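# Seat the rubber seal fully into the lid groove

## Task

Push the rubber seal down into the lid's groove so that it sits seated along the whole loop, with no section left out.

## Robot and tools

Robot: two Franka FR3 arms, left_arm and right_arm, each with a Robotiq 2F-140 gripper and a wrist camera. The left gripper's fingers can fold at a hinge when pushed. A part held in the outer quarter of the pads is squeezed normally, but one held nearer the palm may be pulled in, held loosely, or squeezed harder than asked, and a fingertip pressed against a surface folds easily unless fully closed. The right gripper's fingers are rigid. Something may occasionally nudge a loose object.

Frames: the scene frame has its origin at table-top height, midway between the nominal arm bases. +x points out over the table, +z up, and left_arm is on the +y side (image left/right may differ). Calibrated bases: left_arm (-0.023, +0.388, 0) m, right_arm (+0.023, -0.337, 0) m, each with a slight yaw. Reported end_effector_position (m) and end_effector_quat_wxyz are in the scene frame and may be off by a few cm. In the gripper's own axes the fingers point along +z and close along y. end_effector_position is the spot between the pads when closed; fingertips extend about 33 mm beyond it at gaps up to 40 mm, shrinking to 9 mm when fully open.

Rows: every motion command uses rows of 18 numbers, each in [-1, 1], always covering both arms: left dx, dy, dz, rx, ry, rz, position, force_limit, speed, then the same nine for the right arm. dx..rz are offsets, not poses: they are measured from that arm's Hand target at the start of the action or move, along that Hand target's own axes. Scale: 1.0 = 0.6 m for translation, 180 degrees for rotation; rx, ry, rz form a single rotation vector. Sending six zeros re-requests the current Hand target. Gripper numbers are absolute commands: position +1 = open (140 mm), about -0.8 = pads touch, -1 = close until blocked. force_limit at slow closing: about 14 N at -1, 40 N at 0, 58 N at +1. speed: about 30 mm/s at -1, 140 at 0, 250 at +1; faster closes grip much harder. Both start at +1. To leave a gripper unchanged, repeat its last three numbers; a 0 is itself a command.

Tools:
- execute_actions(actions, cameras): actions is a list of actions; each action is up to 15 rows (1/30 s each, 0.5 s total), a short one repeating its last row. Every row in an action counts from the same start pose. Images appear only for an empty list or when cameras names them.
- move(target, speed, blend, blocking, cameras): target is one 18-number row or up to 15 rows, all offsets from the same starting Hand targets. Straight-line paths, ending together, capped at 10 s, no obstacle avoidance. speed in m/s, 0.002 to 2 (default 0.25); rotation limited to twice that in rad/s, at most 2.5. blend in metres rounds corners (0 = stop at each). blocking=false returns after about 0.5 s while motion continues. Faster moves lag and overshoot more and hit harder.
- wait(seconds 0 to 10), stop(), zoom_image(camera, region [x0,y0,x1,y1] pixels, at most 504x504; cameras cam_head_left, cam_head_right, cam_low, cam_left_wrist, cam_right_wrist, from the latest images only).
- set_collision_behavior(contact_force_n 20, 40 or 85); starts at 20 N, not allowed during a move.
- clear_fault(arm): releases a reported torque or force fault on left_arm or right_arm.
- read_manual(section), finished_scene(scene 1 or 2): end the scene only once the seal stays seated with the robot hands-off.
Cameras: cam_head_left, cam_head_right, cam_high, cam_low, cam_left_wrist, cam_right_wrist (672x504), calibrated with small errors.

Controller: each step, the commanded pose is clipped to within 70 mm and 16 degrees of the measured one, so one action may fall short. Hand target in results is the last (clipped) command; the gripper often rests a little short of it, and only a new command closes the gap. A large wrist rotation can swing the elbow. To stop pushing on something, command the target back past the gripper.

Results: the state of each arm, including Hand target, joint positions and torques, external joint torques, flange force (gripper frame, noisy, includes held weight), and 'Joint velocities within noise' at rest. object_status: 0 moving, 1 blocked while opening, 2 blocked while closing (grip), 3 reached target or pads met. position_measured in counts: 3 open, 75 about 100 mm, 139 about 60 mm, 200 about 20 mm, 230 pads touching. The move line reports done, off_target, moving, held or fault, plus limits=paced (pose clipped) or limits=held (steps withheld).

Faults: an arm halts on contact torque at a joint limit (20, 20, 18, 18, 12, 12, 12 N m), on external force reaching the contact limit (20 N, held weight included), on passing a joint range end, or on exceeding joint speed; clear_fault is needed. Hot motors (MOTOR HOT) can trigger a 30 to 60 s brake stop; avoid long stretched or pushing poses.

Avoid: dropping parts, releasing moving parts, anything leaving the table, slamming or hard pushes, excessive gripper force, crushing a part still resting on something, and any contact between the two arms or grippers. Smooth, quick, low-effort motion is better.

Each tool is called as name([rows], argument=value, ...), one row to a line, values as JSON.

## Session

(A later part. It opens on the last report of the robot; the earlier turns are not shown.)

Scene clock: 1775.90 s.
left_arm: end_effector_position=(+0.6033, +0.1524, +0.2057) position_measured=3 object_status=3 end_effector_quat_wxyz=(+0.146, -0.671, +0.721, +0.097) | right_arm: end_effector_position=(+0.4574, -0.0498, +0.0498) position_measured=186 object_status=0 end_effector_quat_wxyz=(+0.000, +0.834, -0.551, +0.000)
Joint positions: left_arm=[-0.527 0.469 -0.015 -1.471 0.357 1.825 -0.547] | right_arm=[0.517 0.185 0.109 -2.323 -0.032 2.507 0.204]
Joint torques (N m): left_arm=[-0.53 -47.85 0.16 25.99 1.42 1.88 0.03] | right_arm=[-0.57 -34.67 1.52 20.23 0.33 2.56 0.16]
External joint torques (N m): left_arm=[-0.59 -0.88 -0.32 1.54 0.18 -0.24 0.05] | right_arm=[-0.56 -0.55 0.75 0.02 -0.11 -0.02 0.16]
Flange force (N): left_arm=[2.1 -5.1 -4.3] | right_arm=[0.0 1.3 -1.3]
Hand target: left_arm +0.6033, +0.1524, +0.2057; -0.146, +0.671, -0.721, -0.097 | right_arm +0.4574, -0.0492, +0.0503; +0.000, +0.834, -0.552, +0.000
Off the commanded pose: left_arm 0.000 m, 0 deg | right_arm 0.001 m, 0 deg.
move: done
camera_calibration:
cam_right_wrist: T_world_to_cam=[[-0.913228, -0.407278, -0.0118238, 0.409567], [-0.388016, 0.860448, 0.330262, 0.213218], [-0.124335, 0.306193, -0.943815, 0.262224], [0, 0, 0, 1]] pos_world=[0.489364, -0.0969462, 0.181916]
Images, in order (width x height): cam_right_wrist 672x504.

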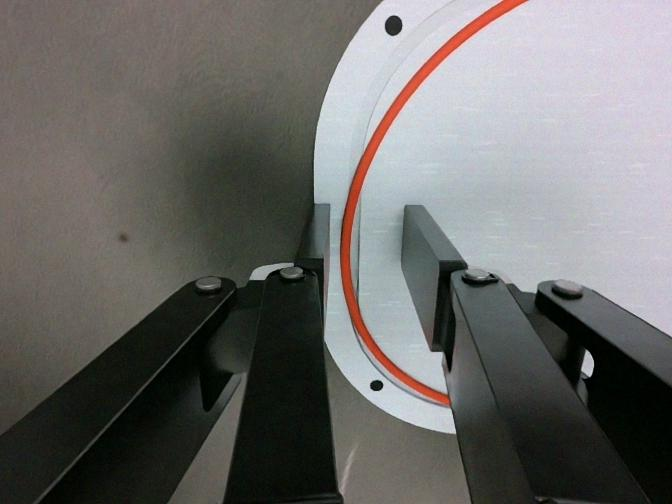

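move([
  [0,0,0,0,0,0,1,1,1,0,0,-0.0195,0,0,0,-0.45,-0.8,-1],
  [0,0,0,0,0,0,1,1,1,0,-0.019,-0.0195,0,0,0,-1,-0.8,-0.5],
], speed=0.05)

move([
  [0,0,0,0,0,0,1,1,1,0,0,0.008,0,0,0,-1,-0.8,-0.5],
  [0,0,0,0,0,0,1,1,1,0,0,0.0133,0,0,0,-1,-0.8,-0.5],
], speed=[0.05,0.02], cameras=["cam_right_wrist"])

zoom_image(camera="cam_right_wrist", region=[300, 80, 460, 290])

Scene clock: 1865.93 s.
left_arm: end_effector_position=(+0.6033, +0.1524, +0.2057) position_measured=3 object_status=3 end_effector_quat_wxyz=(+0.146, -0.671, +0.721, +0.097) | right_arm: end_effector_position=(+0.4677, -0.0435, +0.0626) position_measured=232 object_status=0 end_effector_quat_wxyz=(-0.002, +0.834, -0.552, +0.000)
Joint positions: left_arm=[-0.527 0.469 -0.015 -1.471 0.357 1.825 -0.547] | right_arm=[0.517 0.186 0.109 -2.28 -0.03 2.467 0.204]
Joint torques (N m): left_arm=[-0.53 -47.85 0.17 26.04 1.4 1.89 0.04] | right_arm=[-0.84 -34.74 1.05 21.02 0.35 2.39 -0.08]
External joint torques (N m): left_arm=[-0.56 -0.99 -0.29 1.67 0.17 -0.22 0.06] | right_arm=[-0.88 0.01 0.23 0.19 -0.12 -0.2 -0.08]
Flange force (N): left_arm=[2.1 -5.4 -4.5] | right_arm=[0.8 -1.0 -0.6]
Hand target: left_arm +0.6033, +0.1524, +0.2057; -0.146, +0.671, -0.721, -0.097 | right_arm +0.4679, -0.0447, +0.0620; +0.000, +0.834, -0.552, +0.000
Off the commanded pose: left_arm 0.000 m, 0 deg | right_arm 0.001 m, 0 deg.
move: done

Scene clock: 1867.17 s.
left_arm: end_effector_position=(+0.6033, +0.1524, +0.2057) position_measured=3 object_status=3 end_effector_quat_wxyz=(+0.146, -0.671, +0.721, +0.097) | right_arm: end_effector_position=(+0.4677, -0.0439, +0.0551) position_measured=232 object_status=3 end_effector_quat_wxyz=(-0.001, +0.833, -0.553, -0.001)
Joint positions: left_arm=[-0.527 0.469 -0.015 -1.471 0.357 1.825 -0.547] | right_arm=[0.517 0.202 0.107 -2.28 -0.03 2.481 0.204]
Joint velocities: left_arm=[within noise] | right_arm=[-0.001 0.001 0 0.001 0.001 0.006 0]
Joint torques (N m): left_arm=[-0.54 -47.86 0.16 26 1.4 1.88 0.03] | right_arm=[-0.6 -35.16 1.07 20.02 0.04 2.76 0.02]
External joint torques (N m): left_arm=[-0.77 -1.14 -0.46 1.7 0.16 -0.22 0.05] | right_arm=[-0.55 -0.24 0.27 -0.46 -0.42 0.19 0.02]
Flange force (N): left_arm=[2.2 -5.0 -4.7] | right_arm=[0.8 2.3 0.2]
Hand target: left_arm +0.6033, +0.1524, +0.2057; -0.146, +0.671, -0.721, -0.097 | right_arm +0.4679, -0.0447, +0.0540; +0.000, +0.834, -0.552, +0.000
Off the commanded pose: left_arm 0.000 m, 0 deg | right_arm 0.001 m, 0 deg.
move: done
camera_calibration:
cam_right_wrist: T_world_to_cam=[[-0.914736, -0.403886, -0.0115535, 0.422224], [-0.384497, 0.861324, 0.332089, 0.20862], [-0.124175, 0.308216, -0.943177, 0.266664], [0, 0, 0, 1]] pos_world=[0.49955, -0.0913489, 0.187109]
Images, in order (width x height): cam_right_wrist 672x504.

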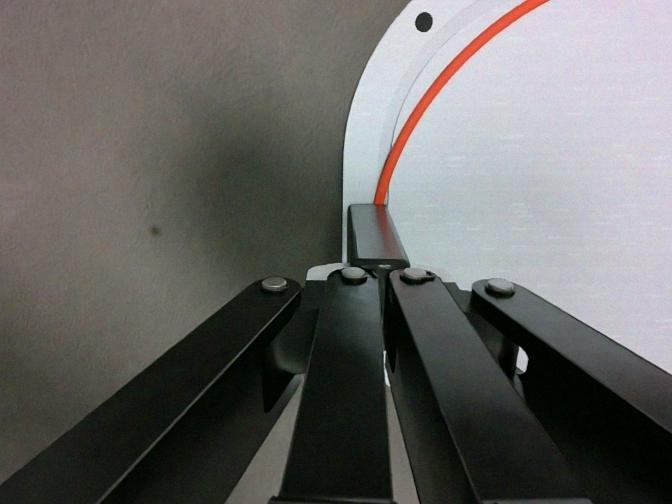

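Scaled by 2.400 from the camera's 672x504 image, which has a finer 960x720 frame.

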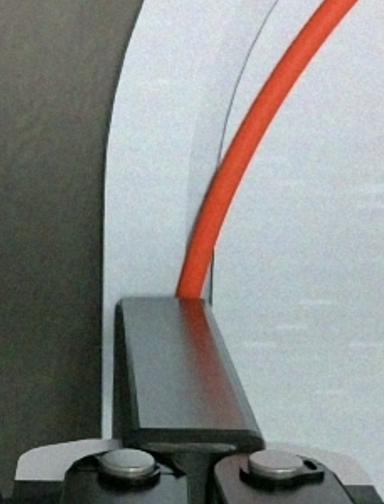

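move(target=[0,0,0,0,0,0,1,1,1,0,0.0015,0.0035,0,0,0,-1,-0.8,-0.5], speed=0.02)

Scene clock: 1879.93 s.
left_arm: end_effector_position=(+0.6033, +0.1524, +0.2057) position_measured=3 object_status=3 end_effector_quat_wxyz=(+0.146, -0.671, +0.721, +0.097) | right_arm: end_effector_position=(+0.4674, -0.0442, +0.0534) position_measured=232 object_status=3 end_effector_quat_wxyz=(-0.001, +0.833, -0.553, -0.001)
Joint positions: left_arm=[-0.527 0.469 -0.015 -1.471 0.357 1.825 -0.547] | right_arm=[0.517 0.204 0.107 -2.283 -0.031 2.487 0.204]
Joint velocities: left_arm=[within noise] | right_arm=[0 0 0 0 0.001 0.004 0.001]
Joint torques (N m): left_arm=[-0.53 -47.87 0.08 25.98 1.4 1.88 0.01] | right_arm=[-0.54 -34.93 1.12 19.45 0.05 2.8 0.04]
External joint torques (N m): left_arm=[-0.59 -0.81 -0.4 1.51 0.16 -0.24 0.02] | right_arm=[-0.53 0.11 0.29 -1.05 -0.4 0.22 0.04]
Flange force (N): left_arm=[2.2 -5.1 -4.2] | right_arm=[0.9 3.6 1.2]
Hand target: left_arm +0.6033, +0.1524, +0.2057; -0.146, +0.671, -0.721, -0.097 | right_arm +0.4671, -0.0451, +0.0519; +0.000, +0.834, -0.552, +0.000
Off the commanded pose: left_arm 0.000 m, 0 deg | right_arm 0.002 m, 0 deg.
move: done

move([
  [0,0,0,0,0,0,1,1,1,0,0.006,0.002,0,0,0,-1,-0.8,-0.5],
  [0,0,0,0,0,0,1,1,1,0,0.0125,0.004,0,0,0,-1,-0.8,-0.5],
], speed=0.015, blend=[0.001,0], cameras=["cam_right_wrist"])

zoom_image(camera="cam_right_wrist", region=[300, 80, 460, 290])

Scene clock: 1887.97 s.
left_arm: end_effector_position=(+0.6033, +0.1524, +0.2057) position_measured=3 object_status=3 end_effector_quat_wxyz=(+0.146, -0.671, +0.721, +0.097) | right_arm: end_effector_position=(+0.4619, -0.0464, +0.0523) position_measured=232 object_status=3 end_effector_quat_wxyz=(-0.003, +0.834, -0.552, +0.000)
Joint positions: left_arm=[-0.527 0.469 -0.015 -1.471 0.357 1.825 -0.547] | right_arm=[0.518 0.19 0.108 -2.308 -0.031 2.502 0.204]
Joint torques (N m): left_arm=[-0.58 -47.85 0.12 26 1.4 1.89 0] | right_arm=[-1.02 -33.15 0.97 18.35 0.12 2.79 0.11]
External joint torques (N m): left_arm=[-0.49 -0.67 -0.25 1.46 0.16 -0.24 0.01] | right_arm=[-1.02 1.23 0.18 -1.99 -0.33 0.2 0.11]
Flange force (N): left_arm=[2.2 -5.4 -4.0] | right_arm=[1.6 4.1 3.7]
Hand target: left_arm +0.6033, +0.1524, +0.2057; -0.146, +0.671, -0.721, -0.097 | right_arm +0.4602, -0.0480, +0.0495; +0.000, +0.834, -0.552, +0.000
Off the commanded pose: left_arm 0.000 m, 0 deg | right_arm 0.004 m, 0 deg.
move: off_target (right_arm)
camera_calibration:
cam_right_wrist: T_world_to_cam=[[-0.913378, -0.406781, -0.0164302, 0.415451], [-0.388766, 0.859526, 0.331777, 0.211366], [-0.120838, 0.309425, -0.943215, 0.262625], [0, 0, 0, 1]] pos_world=[0.49337, -0.0939394, 0.184412]
Images, in order (width x height): cam_right_wrist 672x504.

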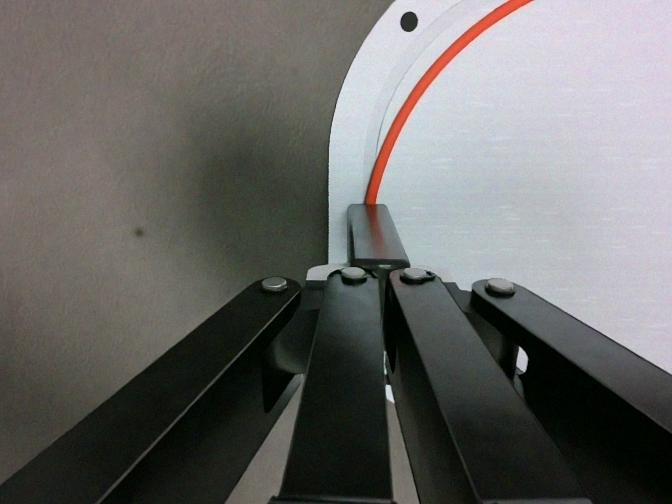

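Scaled by 2.400 from the camera's 672x504 image, which has a finer 960x720 frame.

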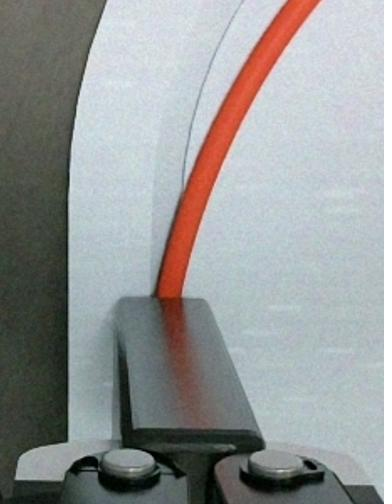

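move([
  [0,0,0,0,0,0,1,1,1,0,0.004,0.001,0,0,0,-1,-0.8,-0.5],
  [0,0,0,0,0,0,1,1,1,0,0.0065,0.0035,0,0,0,-1,-0.8,-0.5],
], speed=0.015, blend=[0.001,0], cameras=["cam_right_wrist"])

zoom_image(camera="cam_right_wrist", region=[300, 80, 460, 290])

Scene clock: 1905.67 s.
left_arm: end_effector_position=(+0.6033, +0.1524, +0.2057) position_measured=3 object_status=3 end_effector_quat_wxyz=(+0.146, -0.671, +0.721, +0.097) | right_arm: end_effector_position=(+0.4599, -0.0476, +0.0504) position_measured=232 object_status=3 end_effector_quat_wxyz=(-0.004, +0.834, -0.551, +0.001)
Joint positions: left_arm=[-0.527 0.469 -0.015 -1.471 0.357 1.825 -0.547] | right_arm=[0.519 0.186 0.108 -2.321 -0.031 2.515 0.204]
Joint torques (N m): left_arm=[-0.53 -47.89 0.18 25.97 1.39 1.87 0.04] | right_arm=[-0.33 -33.24 1.33 18.2 0.4 2.15 0.21]
External joint torques (N m): left_arm=[-0.69 -0.8 -0.39 1.46 0.15 -0.26 0.05] | right_arm=[-0.14 0.85 0.73 -1.97 -0.05 -0.44 0.21]
Flange force (N): left_arm=[2.2 -4.9 -4.2] | right_arm=[0.0 4.5 1.2]
Hand target: left_arm +0.6033, +0.1524, +0.2057; -0.146, +0.671, -0.721, -0.097 | right_arm +0.4566, -0.0495, +0.0474; +0.000, +0.834, -0.552, +0.000
Off the commanded pose: left_arm 0.000 m, 0 deg | right_arm 0.005 m, 0 deg.
move: off_target (right_arm)
camera_calibration:
cam_right_wrist: T_world_to_cam=[[-0.913213, -0.406983, -0.0201615, 0.413207], [-0.390048, 0.858751, 0.33228, 0.212814], [-0.117919, 0.311307, -0.942965, 0.259707], [0, 0, 0, 1]] pos_world=[0.490978, -0.0954343, 0.182511]
Images, in order (width x height): cam_right_wrist 672x504.

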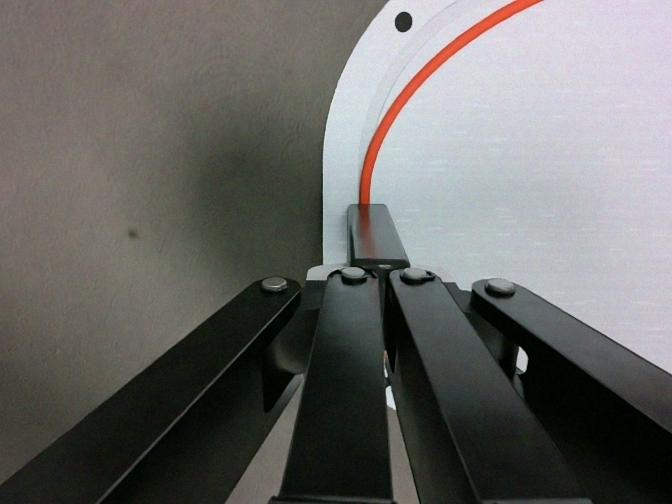

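Scaled by 2.400 from the camera's 672x504 image, which has a finer 960x720 frame.

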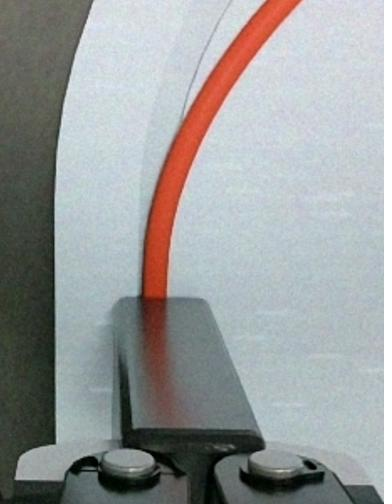

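move(target=[0,0,0,0,0,0,1,1,1,0,0.002,0.005,0,0,0,-1,-0.8,-0.5], speed=0.015, cameras=["cam_right_wrist"])

zoom_image(camera="cam_right_wrist", region=[300, 80, 460, 290])

Scene clock: 1915.97 s.
left_arm: end_effector_position=(+0.6033, +0.1524, +0.2057) position_measured=3 object_status=3 end_effector_quat_wxyz=(+0.146, -0.671, +0.721, +0.097) | right_arm: end_effector_position=(+0.4607, -0.0473, +0.0503) position_measured=232 object_status=3 end_effector_quat_wxyz=(-0.007, +0.834, -0.552, +0.002)
Joint positions: left_arm=[-0.527 0.469 -0.015 -1.471 0.357 1.825 -0.547] | right_arm=[0.519 0.186 0.107 -2.324 -0.031 2.523 0.204]
Joint velocities: left_arm=[within noise] | right_arm=[0.001 0 0 -0.002 -0.001 0.003 0.001]
Joint torques (N m): left_arm=[-0.56 -47.86 0.16 26.01 1.41 1.87 0.03] | right_arm=[-0.14 -30.93 1.38 16.61 0.21 2.27 0.25]
External joint torques (N m): left_arm=[-0.65 -1.03 -0.35 1.66 0.17 -0.23 0.05] | right_arm=[-0.19 3.09 0.57 -3.49 -0.23 -0.33 0.26]
Flange force (N): left_arm=[2.1 -5.1 -4.5] | right_arm=[0.0 4.6 6.8]
Hand target: left_arm +0.6033, +0.1524, +0.2057; -0.146, +0.671, -0.721, -0.097 | right_arm +0.4555, -0.0500, +0.0444; +0.000, +0.834, -0.552, +0.000
Off the commanded pose: left_arm 0.000 m, 0 deg | right_arm 0.008 m, 1 deg.
move: off_target (right_arm)
camera_calibration:
cam_right_wrist: T_world_to_cam=[[-0.913294, -0.406514, -0.0252953, 0.414379], [-0.391103, 0.857944, 0.333123, 0.213298], [-0.113717, 0.314132, -0.942544, 0.257794], [0, 0, 0, 1]] pos_world=[0.491187, -0.0955283, 0.18241]
Images, in order (width x height): cam_right_wrist 672x504.

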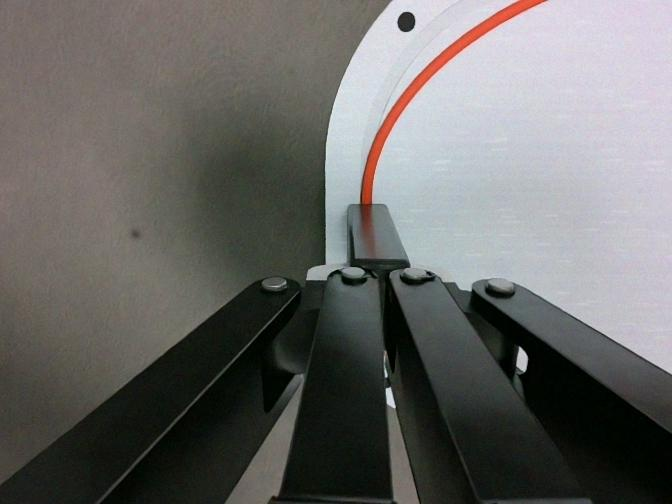

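Scaled by 2.400 from the camera's 672x504 image, which has a finer 960x720 frame.

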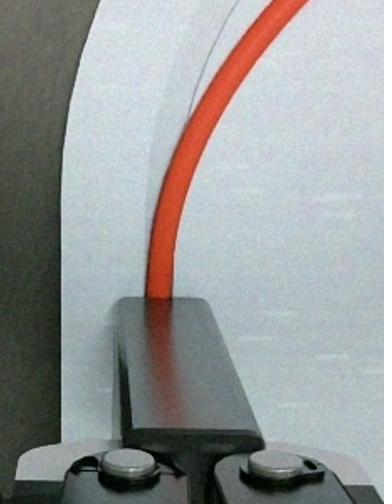

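move(target=[0,0,0,0,0,0,1,1,1,0,0.003,0.005,0,0,0,-1,-0.8,-0.5], speed=0.015)

move(target=[0,0,0,0,0,0,1,1,1,0,0.002,0.004,0,0,0,-1,-0.8,-0.5], speed=0.015, cameras=["cam_right_wrist"])

zoom_image(camera="cam_right_wrist", region=[300, 80, 460, 290])

Scene clock: 1926.53 s.
left_arm: end_effector_position=(+0.6033, +0.1524, +0.2057) position_measured=3 object_status=3 end_effector_quat_wxyz=(+0.146, -0.671, +0.721, +0.097) | right_arm: end_effector_position=(+0.4609, -0.0473, +0.0502) position_measured=232 object_status=3 end_effector_quat_wxyz=(-0.009, +0.834, -0.552, +0.003)
Joint positions: left_arm=[-0.527 0.469 -0.015 -1.471 0.357 1.825 -0.547] | right_arm=[0.519 0.183 0.107 -2.33 -0.032 2.531 0.205]
Joint torques (N m): left_arm=[-0.51 -47.87 0.13 25.96 1.41 1.89 0.04] | right_arm=[0.15 -28.23 1.39 15.27 0.14 2.63 0.28]
External joint torques (N m): left_arm=[-0.71 -0.89 -0.46 1.51 0.17 -0.23 0.06] | right_arm=[0.03 5.84 0.52 -4.97 -0.3 0 0.29]
Flange force (N): left_arm=[2.2 -4.8 -4.2] | right_arm=[-0.5 3.7 13.9]
Hand target: left_arm +0.6033, +0.1524, +0.2057; -0.146, +0.671, -0.721, -0.097 | right_arm +0.4538, -0.0507, +0.0414; +0.000, +0.834, -0.552, +0.000
Off the commanded pose: left_arm 0.000 m, 0 deg | right_arm 0.012 m, 1 deg.
move: off_target (right_arm)

Scene clock: 1927.23 s.
left_arm: end_effector_position=(+0.6033, +0.1524, +0.2057) position_measured=3 object_status=3 end_effector_quat_wxyz=(+0.146, -0.671, +0.721, +0.097) | right_arm: end_effector_position=(+0.4609, -0.0472, +0.0501) position_measured=232 object_status=3 end_effector_quat_wxyz=(-0.010, +0.834, -0.552, +0.004)
Joint positions: left_arm=[-0.527 0.469 -0.015 -1.471 0.357 1.825 -0.547] | right_arm=[0.519 0.182 0.107 -2.333 -0.032 2.536 0.206]
Joint torques (N m): left_arm=[-0.58 -47.89 0.14 26.01 1.4 1.88 0] | right_arm=[0.19 -25.85 1.41 14.27 0.14 2.73 0.27]
External joint torques (N m): left_arm=[-0.58 -0.93 -0.3 1.59 0.17 -0.23 0.02] | right_arm=[0.15 8.05 0.63 -5.85 -0.3 0.11 0.27]
Flange force (N): left_arm=[2.1 -5.2 -4.3] | right_arm=[-1.0 1.9 19.3]
Hand target: left_arm +0.6033, +0.1524, +0.2057; -0.146, +0.671, -0.721, -0.097 | right_arm +0.4527, -0.0511, +0.0390; +0.000, +0.834, -0.552, +0.000
Off the commanded pose: left_arm 0.000 m, 0 deg | right_arm 0.014 m, 1 deg.
move: off_target (right_arm)
camera_calibration:
cam_right_wrist: T_world_to_cam=[[-0.913043, -0.406466, -0.0337239, 0.41488], [-0.393661, 0.856606, 0.333553, 0.214493], [-0.10669, 0.317824, -0.942128, 0.254599], [0, 0, 0, 1]] pos_world=[0.490404, -0.0960192, 0.182311]
Images, in order (width x height): cam_right_wrist 672x504.

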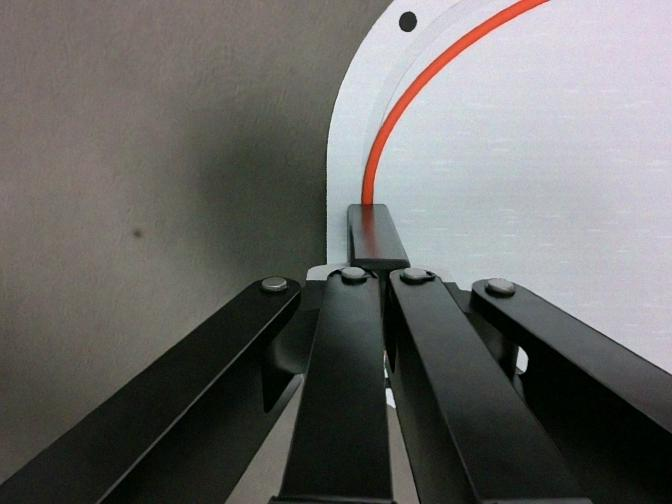

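Scaled by 2.400 from the camera's 672x504 image, which has a finer 960x720 frame.

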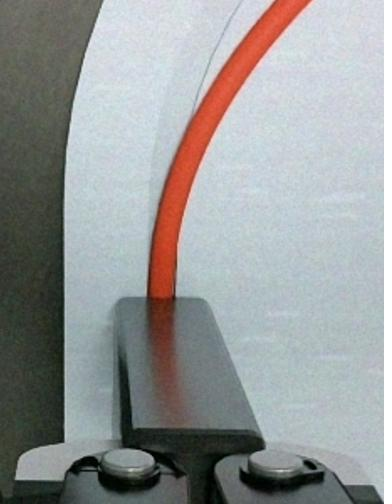

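move([
  [0,0,0,0,0,0,1,1,1,0,-0.0151,-0.0175,0,0,0,-1,-0.8,-0.5],
  [0,0,0,0,0,0,1,1,1,0,-0.0151,-0.0383,0,0,0,-1,-0.8,-0.5],
  [0,0,0,0,0,0,1,1,1,0.1038,0.1804,-0.2683,0,0,0,1,-0.8,0.5],
], speed=[0.03,0.06,0.25], blend=[0.001,0.008,0], cameras=["cam_right_wrist"])

zoom_image(camera="cam_right_wrist", region=[130, 20, 540, 430])

Scene clock: 1948.77 s.
left_arm: end_effector_position=(+0.6033, +0.1524, +0.2057) position_measured=3 object_status=3 end_effector_quat_wxyz=(+0.146, -0.671, +0.721, +0.097) | right_arm: end_effector_position=(+0.3784, -0.1499, +0.2003) position_measured=3 object_status=0 end_effector_quat_wxyz=(-0.002, +0.832, -0.555, -0.001)
Joint positions: left_arm=[-0.527 0.469 -0.015 -1.471 0.357 1.825 -0.547] | right_arm=[0.491 -0.426 0.033 -2.563 0.02 2.139 0.073]
Joint torques (N m): left_arm=[-0.55 -47.87 0.14 26.01 1.41 1.88 0.05] | right_arm=[-0.57 -17.36 -0.02 23.55 0.33 2.41 -0.17]
External joint torques (N m): left_arm=[-0.67 -1.04 -0.39 1.64 0.17 -0.23 0.06] | right_arm=[-0.59 -0.67 0.67 -0.42 -0.3 -0.17 -0.17]
Flange force (N): left_arm=[2.1 -5.1 -4.5] | right_arm=[0.4 3.4 -0.6]
Hand target: left_arm +0.6033, +0.1524, +0.2057; -0.146, +0.671, -0.721, -0.097 | right_arm +0.3775, -0.1509, +0.1999; +0.000, +0.834, -0.552, +0.000
Off the commanded pose: left_arm 0.000 m, 0 deg | right_arm 0.001 m, 0 deg.
move: done; blend cut to 0.0062 m at target 2
camera_calibration:
cam_right_wrist: T_world_to_cam=[[-0.916369, -0.40008, -0.0142688, 0.301192], [-0.381671, 0.862339, 0.332713, 0.216392], [-0.120807, 0.310334, -0.94292, 0.42422], [0, 0, 0, 1]] pos_world=[0.409842, -0.197752, 0.332307]
Images, in order (width x height): cam_right_wrist 672x504.

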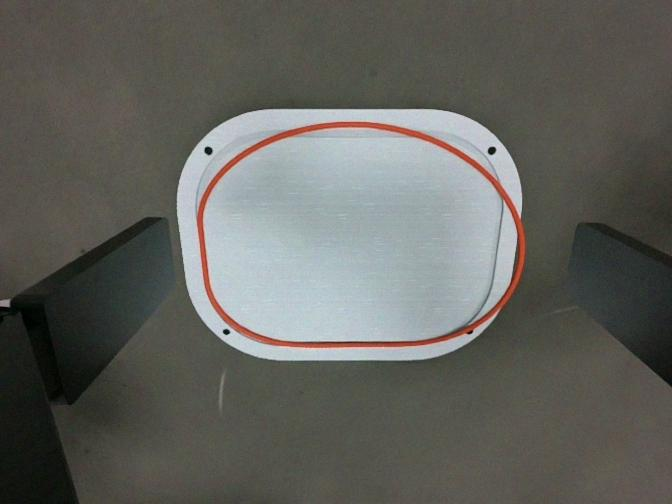

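Scaled by 1.229 from the camera's 672x504 image, which has a finer 960x720 frame.

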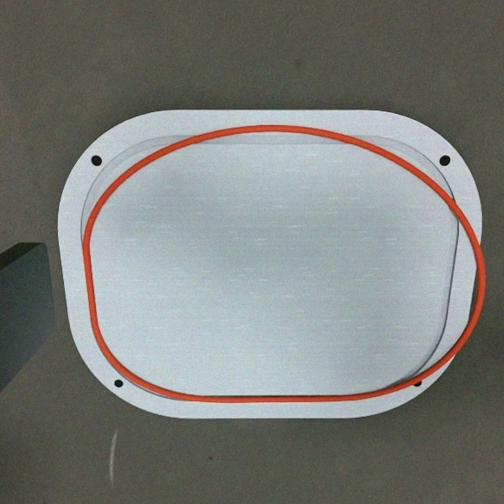

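zoom_image(camera="cam_right_wrist", region=[170, 200, 350, 370])

zoom_image(camera="cam_right_wrist", region=[170, 90, 350, 260])

zoom_image(camera="cam_right_wrist", region=[350, 90, 540, 260])

zoom_image(camera="cam_right_wrist", region=[350, 200, 540, 370])

Scaled by 2.800 from the camera's 672x504 image, which has a finer 960x720 frame.

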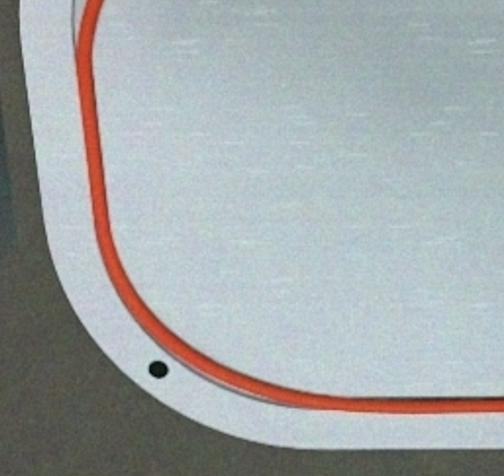

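Scaled by 2.800 from the camera's 672x504 image, which has a finer 960x720 frame.

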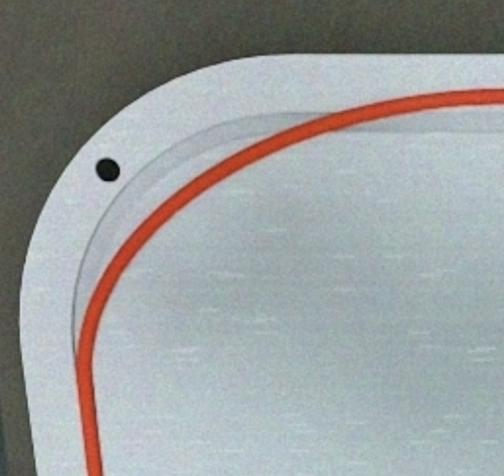

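Scaled by 2.653 from the camera's 672x504 image, which has a finer 960x720 frame.

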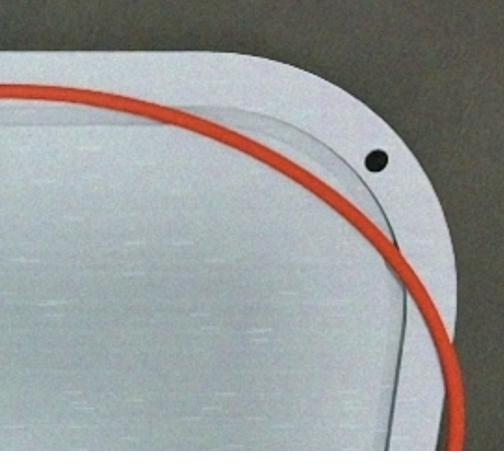

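Scaled by 2.653 from the camera's 672x504 image, which has a finer 960x720 frame.

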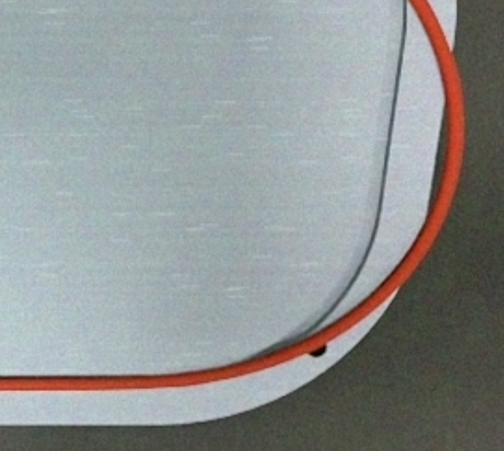

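move(target=[0,0,0,0,0,0,1,1,1,-0.0449,-0.1864,0.2165,0,0,-0.461,-1,-0.8,0.5], speed=0.3, cameras=["cam_right_wrist"])

zoom_image(camera="cam_right_wrist", region=[270, 130, 470, 290])

Scene clock: 2044.47 s.
left_arm: end_effector_position=(+0.6033, +0.1524, +0.2057) position_measured=3 object_status=3 end_effector_quat_wxyz=(+0.146, -0.671, +0.721, +0.097) | right_arm: end_effector_position=(+0.4696, -0.0825, +0.0704) position_measured=234 object_status=3 end_effector_quat_wxyz=(+0.001, +0.991, +0.137, +0.000)
Joint positions: left_arm=[-0.527 0.469 -0.015 -1.471 0.357 1.825 -0.547] | right_arm=[0.631 0.124 -0.069 -2.34 0.012 2.464 -1.335]
Joint velocities: left_arm=[within noise] | right_arm=[0 0.001 0 -0.001 0.001 0 -0.006]
Joint torques (N m): left_arm=[-0.53 -47.88 0.14 26.01 1.41 1.88 0.01] | right_arm=[-0.93 -33.03 0.92 21.1 0.69 2.69 -0.16]
External joint torques (N m): left_arm=[-0.32 -1.02 -0.14 1.63 0.19 -0.24 0.02] | right_arm=[-0.86 0.07 1.12 0.2 0.15 0.01 -0.16]
Flange force (N): left_arm=[1.7 -5.2 -4.3] | right_arm=[1.1 0.1 0.2]
Hand target: left_arm +0.6033, +0.1524, +0.2057; -0.146, +0.671, -0.721, -0.097 | right_arm +0.4698, -0.0823, +0.0700; +0.000, +0.990, +0.139, +0.000
Off the commanded pose: left_arm 0.000 m, 0 deg | right_arm 0.001 m, 0 deg.
move: done
camera_calibration:
cam_right_wrist: T_world_to_cam=[[0.288308, -0.957478, -0.0107348, -0.202113], [-0.90327, -0.275672, 0.328797, 0.387573], [-0.317775, -0.0850985, -0.94434, 0.351805], [0, 0, 0, 1]] pos_world=[0.520149, -0.0567379, 0.202621]
Images, in order (width x height): cam_right_wrist 672x504.

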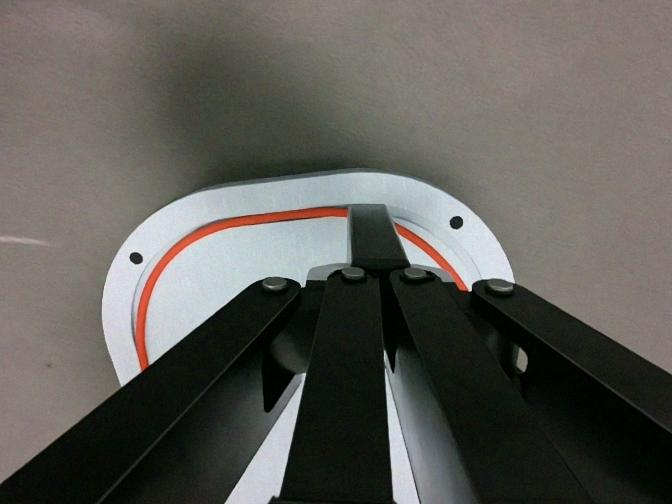

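Scaled by 2.520 from the camera's 672x504 image, which has a finer 960x720 frame.

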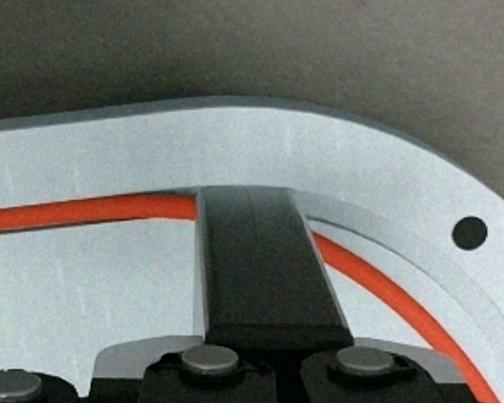

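move([
  [0,0,0,0,0,0,1,1,1,0,0,0.0242,0,0,0,-1,-0.8,0.5],
  [0,0,0,0,0,0,1,1,1,0.001,0,0.0292,0,0,0,-1,-0.8,0.5],
], speed=[0.05,0.02])

move([
  [0,0,0,0,0,0,1,1,1,0.007,0,0.0025,0,0,0,-1,-0.8,0.5],
  [0,0,0,0,0,0,1,1,1,0.014,0,0.005,0,0,0,-1,-0.8,0.5],
], speed=0.015, blend=[0.001,0], cameras=["cam_right_wrist"])

zoom_image(camera="cam_right_wrist", region=[270, 130, 470, 290])

Scene clock: 2068.00 s.
left_arm: end_effector_position=(+0.6033, +0.1524, +0.2057) position_measured=3 object_status=3 end_effector_quat_wxyz=(+0.146, -0.671, +0.721, +0.097) | right_arm: end_effector_position=(+0.4703, -0.0826, +0.0534) position_measured=234 object_status=3 end_effector_quat_wxyz=(+0.001, +0.990, +0.138, +0.000)
Joint positions: left_arm=[-0.527 0.469 -0.015 -1.471 0.357 1.825 -0.547] | right_arm=[0.631 0.162 -0.069 -2.343 0.017 2.504 -1.341]
Joint velocities: left_arm=[within noise] | right_arm=[-0.001 0 0.001 -0.001 0 0.003 -0.003]
Joint torques (N m): left_arm=[-0.56 -47.85 0.16 26 1.42 1.89 0.04] | right_arm=[-0.73 -33.35 0.88 20.01 0.71 2.85 -0.14]
External joint torques (N m): left_arm=[-0.55 -0.85 -0.28 1.56 0.18 -0.23 0.05] | right_arm=[-0.68 0.58 1.11 -0.45 0.2 0.16 -0.14]
Flange force (N): left_arm=[2.1 -5.3 -4.2] | right_arm=[-0.1 0.4 2.0]
Hand target: left_arm +0.6033, +0.1524, +0.2057; -0.146, +0.671, -0.721, -0.097 | right_arm +0.4704, -0.0821, +0.0525; +0.000, +0.990, +0.139, +0.000
Off the commanded pose: left_arm 0.000 m, 0 deg | right_arm 0.001 m, 0 deg.
move: done

Scene clock: 2068.90 s.
left_arm: end_effector_position=(+0.6033, +0.1524, +0.2057) position_measured=3 object_status=3 end_effector_quat_wxyz=(+0.146, -0.671, +0.721, +0.097) | right_arm: end_effector_position=(+0.4777, -0.0799, +0.0502) position_measured=234 object_status=3 end_effector_quat_wxyz=(+0.000, +0.990, +0.138, +0.000)
Joint positions: left_arm=[-0.527 0.469 -0.015 -1.471 0.357 1.825 -0.547] | right_arm=[0.628 0.187 -0.069 -2.317 0.02 2.504 -1.346]
Joint torques (N m): left_arm=[-0.52 -47.85 0.14 26.06 1.41 1.88 0] | right_arm=[-1.13 -33.9 0.63 20.63 0.64 3.1 -0.17]
External joint torques (N m): left_arm=[-0.68 -0.79 -0.43 1.57 0.16 -0.25 0.01] | right_arm=[-1.14 0.61 0.84 0.34 0.13 0.44 -0.17]
Flange force (N): left_arm=[2.5 -5.5 -4.4] | right_arm=[2.6 0.6 2.5]
Hand target: left_arm +0.6033, +0.1524, +0.2057; -0.146, +0.671, -0.721, -0.097 | right_arm +0.4785, -0.0798, +0.0495; +0.000, +0.990, +0.139, +0.000
Off the commanded pose: left_arm 0.000 m, 0 deg | right_arm 0.001 m, 0 deg.
move: done
camera_calibration:
cam_right_wrist: T_world_to_cam=[[0.289757, -0.957036, -0.0110572, -0.202786], [-0.902589, -0.277079, 0.329484, 0.401804], [-0.318392, -0.0854902, -0.944096, 0.335822], [0, 0, 0, 1]] pos_world=[0.528345, -0.0540327, 0.182418]
Images, in order (width x height): cam_right_wrist 672x504.

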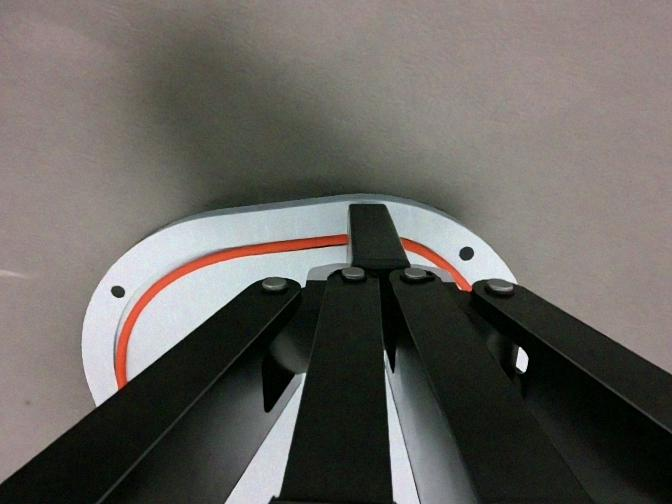

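Scaled by 2.520 from the camera's 672x504 image, which has a finer 960x720 frame.

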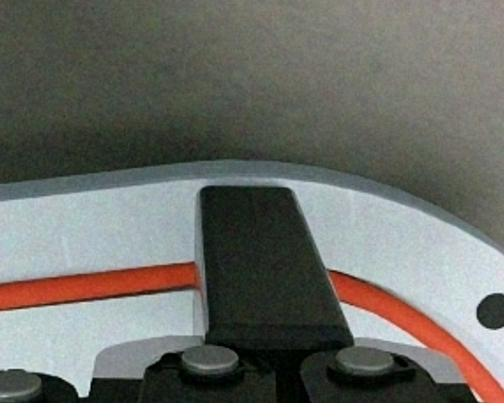

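move(target=[0,0,0,0,0,0,1,1,1,-0.003,0,0.007,0,0,0,-1,-0.8,0.5], speed=0.02, cameras=["cam_right_wrist"])

zoom_image(camera="cam_right_wrist", region=[380, 200, 520, 310])

Scene clock: 2075.33 s.
left_arm: end_effector_position=(+0.6033, +0.1524, +0.2057) position_measured=3 object_status=3 end_effector_quat_wxyz=(+0.146, -0.671, +0.721, +0.097) | right_arm: end_effector_position=(+0.4779, -0.0798, +0.0499) position_measured=234 object_status=3 end_effector_quat_wxyz=(+0.000, +0.990, +0.139, +0.001)
Joint positions: left_arm=[-0.527 0.469 -0.015 -1.471 0.357 1.825 -0.547] | right_arm=[0.628 0.187 -0.069 -2.319 0.02 2.507 -1.347]
Joint torques (N m): left_arm=[-0.52 -47.86 0.1 26.01 1.4 1.87 -0.01] | right_arm=[-0.73 -30.49 0.85 18.12 0.73 3.95 -0.14]
External joint torques (N m): left_arm=[-0.58 -0.86 -0.38 1.54 0.17 -0.25 0.01] | right_arm=[-0.67 3.84 1.12 -2.04 0.22 1.31 -0.14]
Flange force (N): left_arm=[2.2 -5.1 -4.3] | right_arm=[0.8 0.2 12.1]
Hand target: left_arm +0.6033, +0.1524, +0.2057; -0.146, +0.671, -0.721, -0.097 | right_arm +0.4767, -0.0803, +0.0453; +0.000, +0.990, +0.139, +0.000
Off the commanded pose: left_arm 0.000 m, 0 deg | right_arm 0.005 m, 0 deg.
move: off_target (right_arm)
camera_calibration:
cam_right_wrist: T_world_to_cam=[[0.290473, -0.956813, -0.0115974, -0.203023], [-0.902859, -0.278068, 0.327907, 0.402157], [-0.31697, -0.0847773, -0.944639, 0.334995], [0, 0, 0, 1]] pos_world=[0.528248, -0.0540281, 0.182224]
Images, in order (width x height): cam_right_wrist 672x504.

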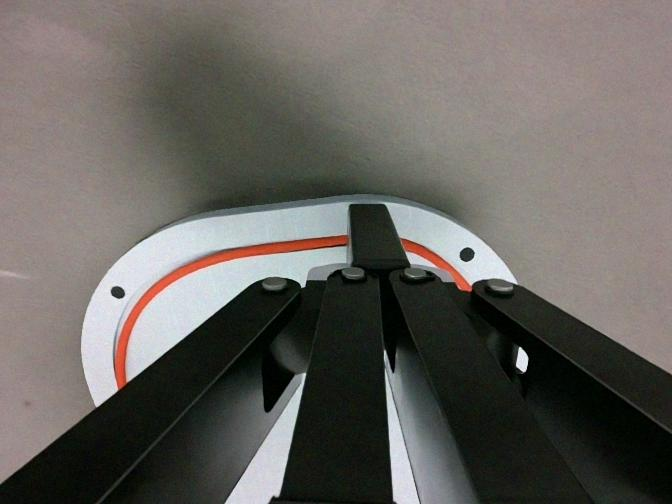

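Scaled by 3.600 from the camera's 672x504 image, which has a finer 960x720 frame.

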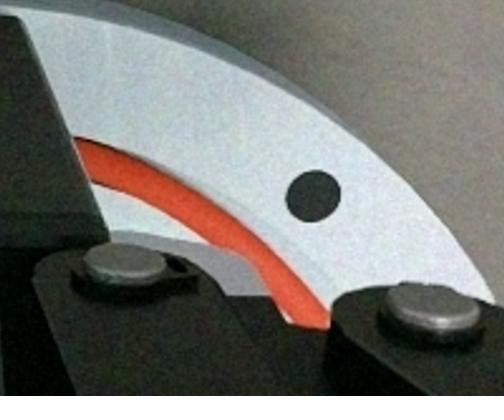

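move([
  [0,0,0,0,0,0,1,1,1,0.0021,0,-0.0245,0,0,0,-1,-0.8,0.5],
  [0,0,0,0,0,0,1,1,1,-0.014,0.0305,-0.0245,0,0,0.111,-1,-0.8,0.5],
], speed=[0.04,0.1], blend=[0.003,0], cameras=["cam_right_wrist"])

zoom_image(camera="cam_right_wrist", region=[270, 150, 470, 310])

Scene clock: 2100.63 s.
left_arm: end_effector_position=(+0.6033, +0.1524, +0.2057) position_measured=3 object_status=3 end_effector_quat_wxyz=(+0.146, -0.671, +0.721, +0.097) | right_arm: end_effector_position=(+0.4737, -0.1006, +0.0597) position_measured=234 object_status=3 end_effector_quat_wxyz=(+0.000, +0.999, -0.032, -0.001)
Joint positions: left_arm=[-0.527 0.469 -0.015 -1.471 0.357 1.825 -0.547] | right_arm=[0.663 0.136 -0.135 -2.359 0.032 2.492 -1.046]
Joint velocities: left_arm=[within noise] | right_arm=[0 -0.001 -0.001 0.001 -0.001 0 0.006]
Joint torques (N m): left_arm=[-0.55 -47.88 0.18 25.97 1.42 1.88 0.03] | right_arm=[-0.23 -33.96 -0.22 19.76 0.38 2.89 0.25]
External joint torques (N m): left_arm=[-0.58 -0.85 -0.29 1.52 0.18 -0.24 0.04] | right_arm=[-0.23 -1.07 0.21 -0.79 -0.12 0.21 0.25]
Flange force (N): left_arm=[2.1 -5.1 -4.2] | right_arm=[-5.1 2.6 -1.6]
Hand target: left_arm +0.6033, +0.1524, +0.2057; -0.146, +0.671, -0.721, -0.097 | right_arm +0.4737, -0.1002, +0.0600; +0.000, +0.999, -0.035, +0.000
Off the commanded pose: left_arm 0.000 m, 0 deg | right_arm 0.000 m, 0 deg.
move: done
camera_calibration:
cam_right_wrist: T_world_to_cam=[[-0.0472241, -0.998815, -0.0117977, -0.0658739], [-0.94259, 0.0406506, 0.331468, 0.440174], [-0.330595, 0.0267737, -0.943393, 0.358802], [0, 0, 0, 1]] pos_world=[0.530411, -0.0932956, 0.191811]
Images, in order (width x height): cam_right_wrist 672x504.

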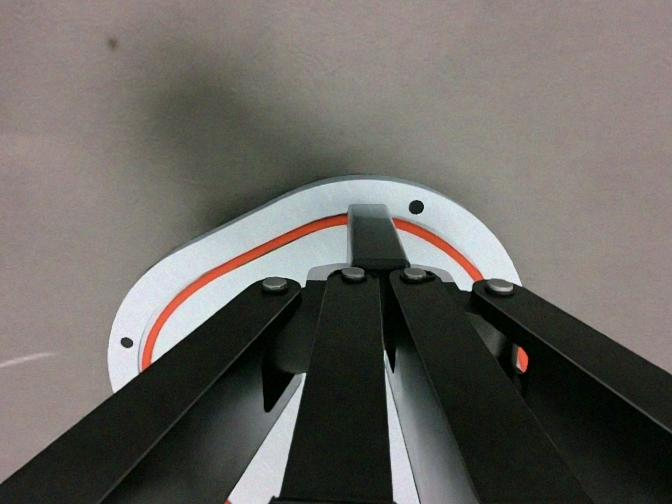

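Scaled by 2.520 from the camera's 672x504 image, which has a finer 960x720 frame.

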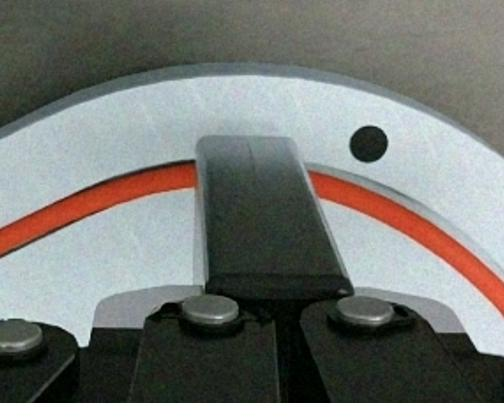

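move([
  [0,0,0,0,0,0,1,1,1,0,0,0.0092,0,0,0,-1,-0.8,0.5],
  [0,0,0,0,0,0,1,1,1,0.001,0,0.013,0,0,0,-1,-0.8,0.5],
  [0,0,0,0,0,0,1,1,1,0.0095,0,0.0175,0,0,0,-1,-0.8,0.5],
  [0,0,0,0,0,0,1,1,1,0.006,0,0.0245,0,0,0,-1,-0.8,0.5],
], speed=[0.04,0.02,0.015,0.015], blend=[0.001,0.001,0.001,0], cameras=["cam_right_wrist"])

zoom_image(camera="cam_right_wrist", region=[270, 150, 520, 350])

Scene clock: 2115.77 s.
left_arm: end_effector_position=(+0.6033, +0.1524, +0.2057) position_measured=3 object_status=3 end_effector_quat_wxyz=(+0.146, -0.671, +0.721, +0.097) | right_arm: end_effector_position=(+0.4790, -0.0994, +0.0500) position_measured=234 object_status=3 end_effector_quat_wxyz=(-0.001, +0.999, -0.036, +0.002)
Joint positions: left_arm=[-0.527 0.469 -0.015 -1.471 0.357 1.825 -0.547] | right_arm=[0.66 0.166 -0.134 -2.351 0.038 2.52 -1.046]
Joint velocities: left_arm=[within noise] | right_arm=[0 -0.001 -0.001 0 0.001 0.005 -0.001]
Joint torques (N m): left_arm=[-0.55 -47.86 0.12 26 1.4 1.88 0] | right_arm=[-0.76 -30.01 0.29 18.32 0.59 3.6 -0.15]
External joint torques (N m): left_arm=[-0.53 -0.78 -0.3 1.5 0.17 -0.24 0.01] | right_arm=[-0.74 3.5 0.83 -1.88 0.1 0.92 -0.15]
Flange force (N): left_arm=[2.2 -5.2 -4.1] | right_arm=[1.3 0.0 10.7]
Hand target: left_arm +0.6033, +0.1524, +0.2057; -0.146, +0.671, -0.721, -0.097 | right_arm +0.4773, -0.1004, +0.0453; +0.000, +0.999, -0.035, +0.000
Off the commanded pose: left_arm 0.000 m, 0 deg | right_arm 0.005 m, 0 deg.
move: off_target (right_arm)
camera_calibration:
cam_right_wrist: T_world_to_cam=[[-0.054508, -0.998412, -0.0142469, -0.0609124], [-0.944175, 0.0468939, 0.326089, 0.449927], [-0.324903, 0.031226, -0.945232, 0.349138], [0, 0, 0, 1]] pos_world=[0.534926, -0.0928167, 0.182432]
Images, in order (width x height): cam_right_wrist 672x504.

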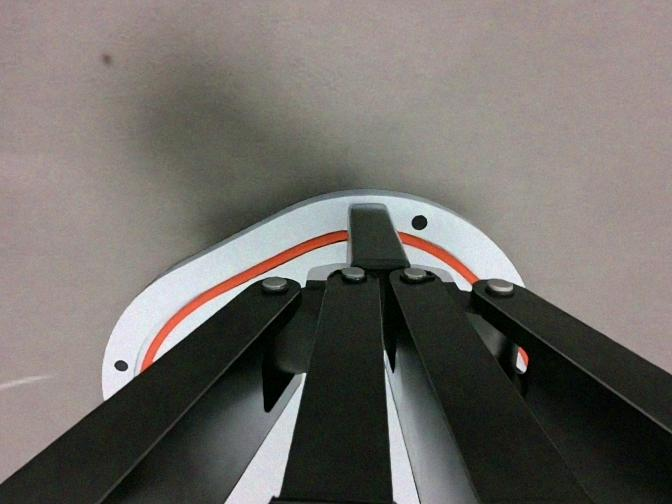

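Scaled by 2.016 from the camera's 672x504 image, which has a finer 960x720 frame.

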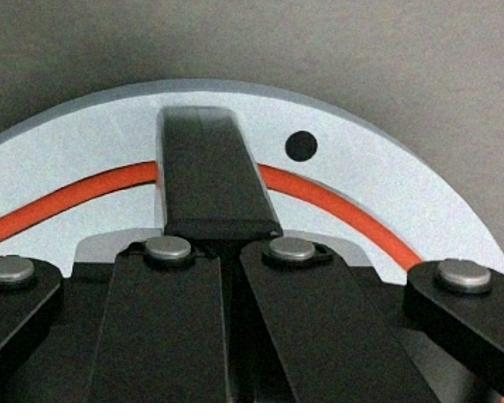

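move([
  [0,0,0,0,0,0,1,1,1,0.0027,-0.0018,-0.0245,0,0,0,-1,-0.8,0.5],
  [0,0,0,0,0,0,1,1,1,-0.0105,0.0287,-0.0245,0,0,0.111,-1,-0.8,0.5],
], speed=[0.04,0.1], blend=[0.003,0], cameras=["cam_right_wrist"])

zoom_image(camera="cam_right_wrist", region=[270, 150, 520, 350])

Scene clock: 2133.17 s.
left_arm: end_effector_position=(+0.6033, +0.1524, +0.2057) position_measured=3 object_status=3 end_effector_quat_wxyz=(+0.146, -0.671, +0.721, +0.097) | right_arm: end_effector_position=(+0.4698, -0.1174, +0.0597) position_measured=234 object_status=3 end_effector_quat_wxyz=(+0.000, +0.979, -0.206, -0.001)
Joint positions: left_arm=[-0.527 0.469 -0.015 -1.471 0.357 1.825 -0.547] | right_arm=[0.696 0.11 -0.195 -2.398 0.039 2.503 -0.728]
Joint velocities: left_arm=[within noise] | right_arm=[0 -0.001 0 0 0.001 0 0.007]
Joint torques (N m): left_arm=[-0.52 -47.91 0.16 26.02 1.4 1.9 0.04] | right_arm=[-0.21 -32.65 -0.25 19.61 0.35 2.87 0.44]
External joint torques (N m): left_arm=[-0.74 -0.83 -0.45 1.51 0.15 -0.22 0.05] | right_arm=[-0.14 -1.14 0.35 -0.65 -0.12 0.24 0.44]
Flange force (N): left_arm=[2.3 -5.0 -4.2] | right_arm=[-4.4 3.5 -1.9]
Hand target: left_arm +0.6033, +0.1524, +0.2057; -0.146, +0.671, -0.721, -0.097 | right_arm +0.4698, -0.1172, +0.0600; +0.000, +0.978, -0.208, +0.000
Off the commanded pose: left_arm 0.000 m, 0 deg | right_arm 0.000 m, 0 deg.
move: done
camera_calibration:
cam_right_wrist: T_world_to_cam=[[-0.386938, -0.922031, -0.0116972, 0.0857305], [-0.87133, 0.361451, 0.331869, 0.44128], [-0.301766, 0.138605, -0.943253, 0.357544], [0, 0, 0, 1]] pos_world=[0.525567, -0.130012, 0.19181]
Images, in order (width x height): cam_right_wrist 672x504.

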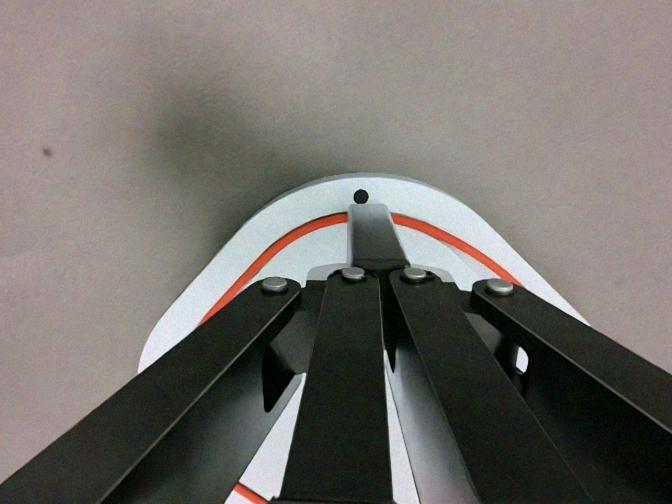

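Scaled by 2.016 from the camera's 672x504 image, which has a finer 960x720 frame.

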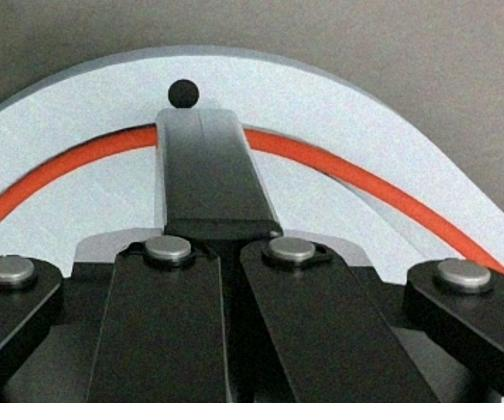

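move([
  [0,0,0,0,0,0,1,1,1,0.008,0,0.0092,0,0,0,-1,-0.8,0.5],
  [0,0,0,0,0,0,1,1,1,0.008,0,0.014,0,0,0,-1,-0.8,0.5],
  [0,0,0,0,0,0,1,1,1,0.004,0,0.025,0,0,0,-1,-0.8,0.5],
], speed=[0.04,0.02,0.015], blend=[0.001,0.001,0], cameras=["cam_right_wrist"])

zoom_image(camera="cam_right_wrist", region=[270, 150, 520, 350])

Scene clock: 2147.83 s.
left_arm: end_effector_position=(+0.6033, +0.1524, +0.2057) position_measured=3 object_status=3 end_effector_quat_wxyz=(+0.146, -0.671, +0.721, +0.097) | right_arm: end_effector_position=(+0.4748, -0.1178, +0.0500) position_measured=234 object_status=3 end_effector_quat_wxyz=(-0.002, +0.978, -0.209, +0.002)
Joint positions: left_arm=[-0.527 0.469 -0.015 -1.471 0.357 1.825 -0.547] | right_arm=[0.692 0.138 -0.194 -2.395 0.047 2.536 -0.73]
Joint velocities: left_arm=[within noise] | right_arm=[0.001 0 0.001 -0.001 0.001 0.003 0]
Joint torques (N m): left_arm=[-0.54 -47.84 0.17 26.04 1.41 1.89 0.02] | right_arm=[-0.17 -28.52 1.18 17.9 0.85 3.36 -0.15]
External joint torques (N m): left_arm=[-0.49 -0.62 -0.23 1.47 0.17 -0.25 0.04] | right_arm=[-0.09 3.61 1.93 -2.01 0.39 0.71 -0.15]
Flange force (N): left_arm=[2.3 -5.6 -4.0] | right_arm=[0.4 -2.0 11.4]
Hand target: left_arm +0.6033, +0.1524, +0.2057; -0.146, +0.671, -0.721, -0.097 | right_arm +0.4720, -0.1182, +0.0450; +0.000, +0.978, -0.208, +0.000
Off the commanded pose: left_arm 0.000 m, 0 deg | right_arm 0.006 m, 0 deg.
move: off_target (right_arm)
camera_calibration:
cam_right_wrist: T_world_to_cam=[[-0.39383, -0.919033, -0.016611, 0.0910386], [-0.871137, 0.367417, 0.325769, 0.449996], [-0.293289, 0.142768, -0.945304, 0.346467], [0, 0, 0, 1]] pos_world=[0.529477, -0.131133, 0.182434]
Images, in order (width x height): cam_right_wrist 672x504.

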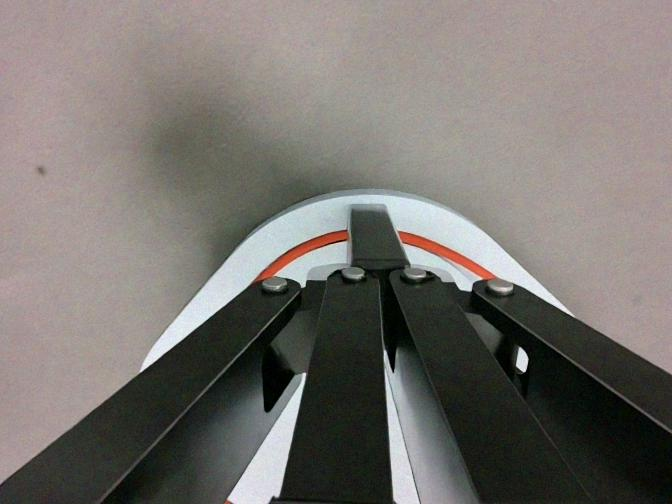

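Scaled by 2.016 from the camera's 672x504 image, which has a finer 960x720 frame.

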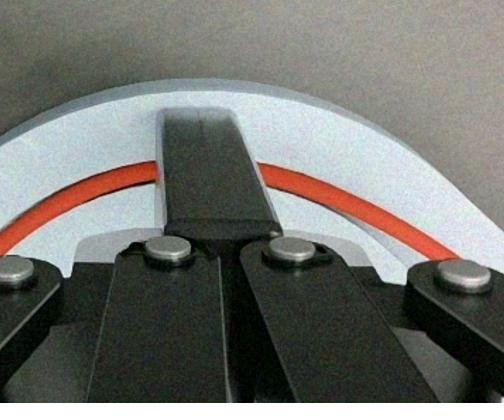

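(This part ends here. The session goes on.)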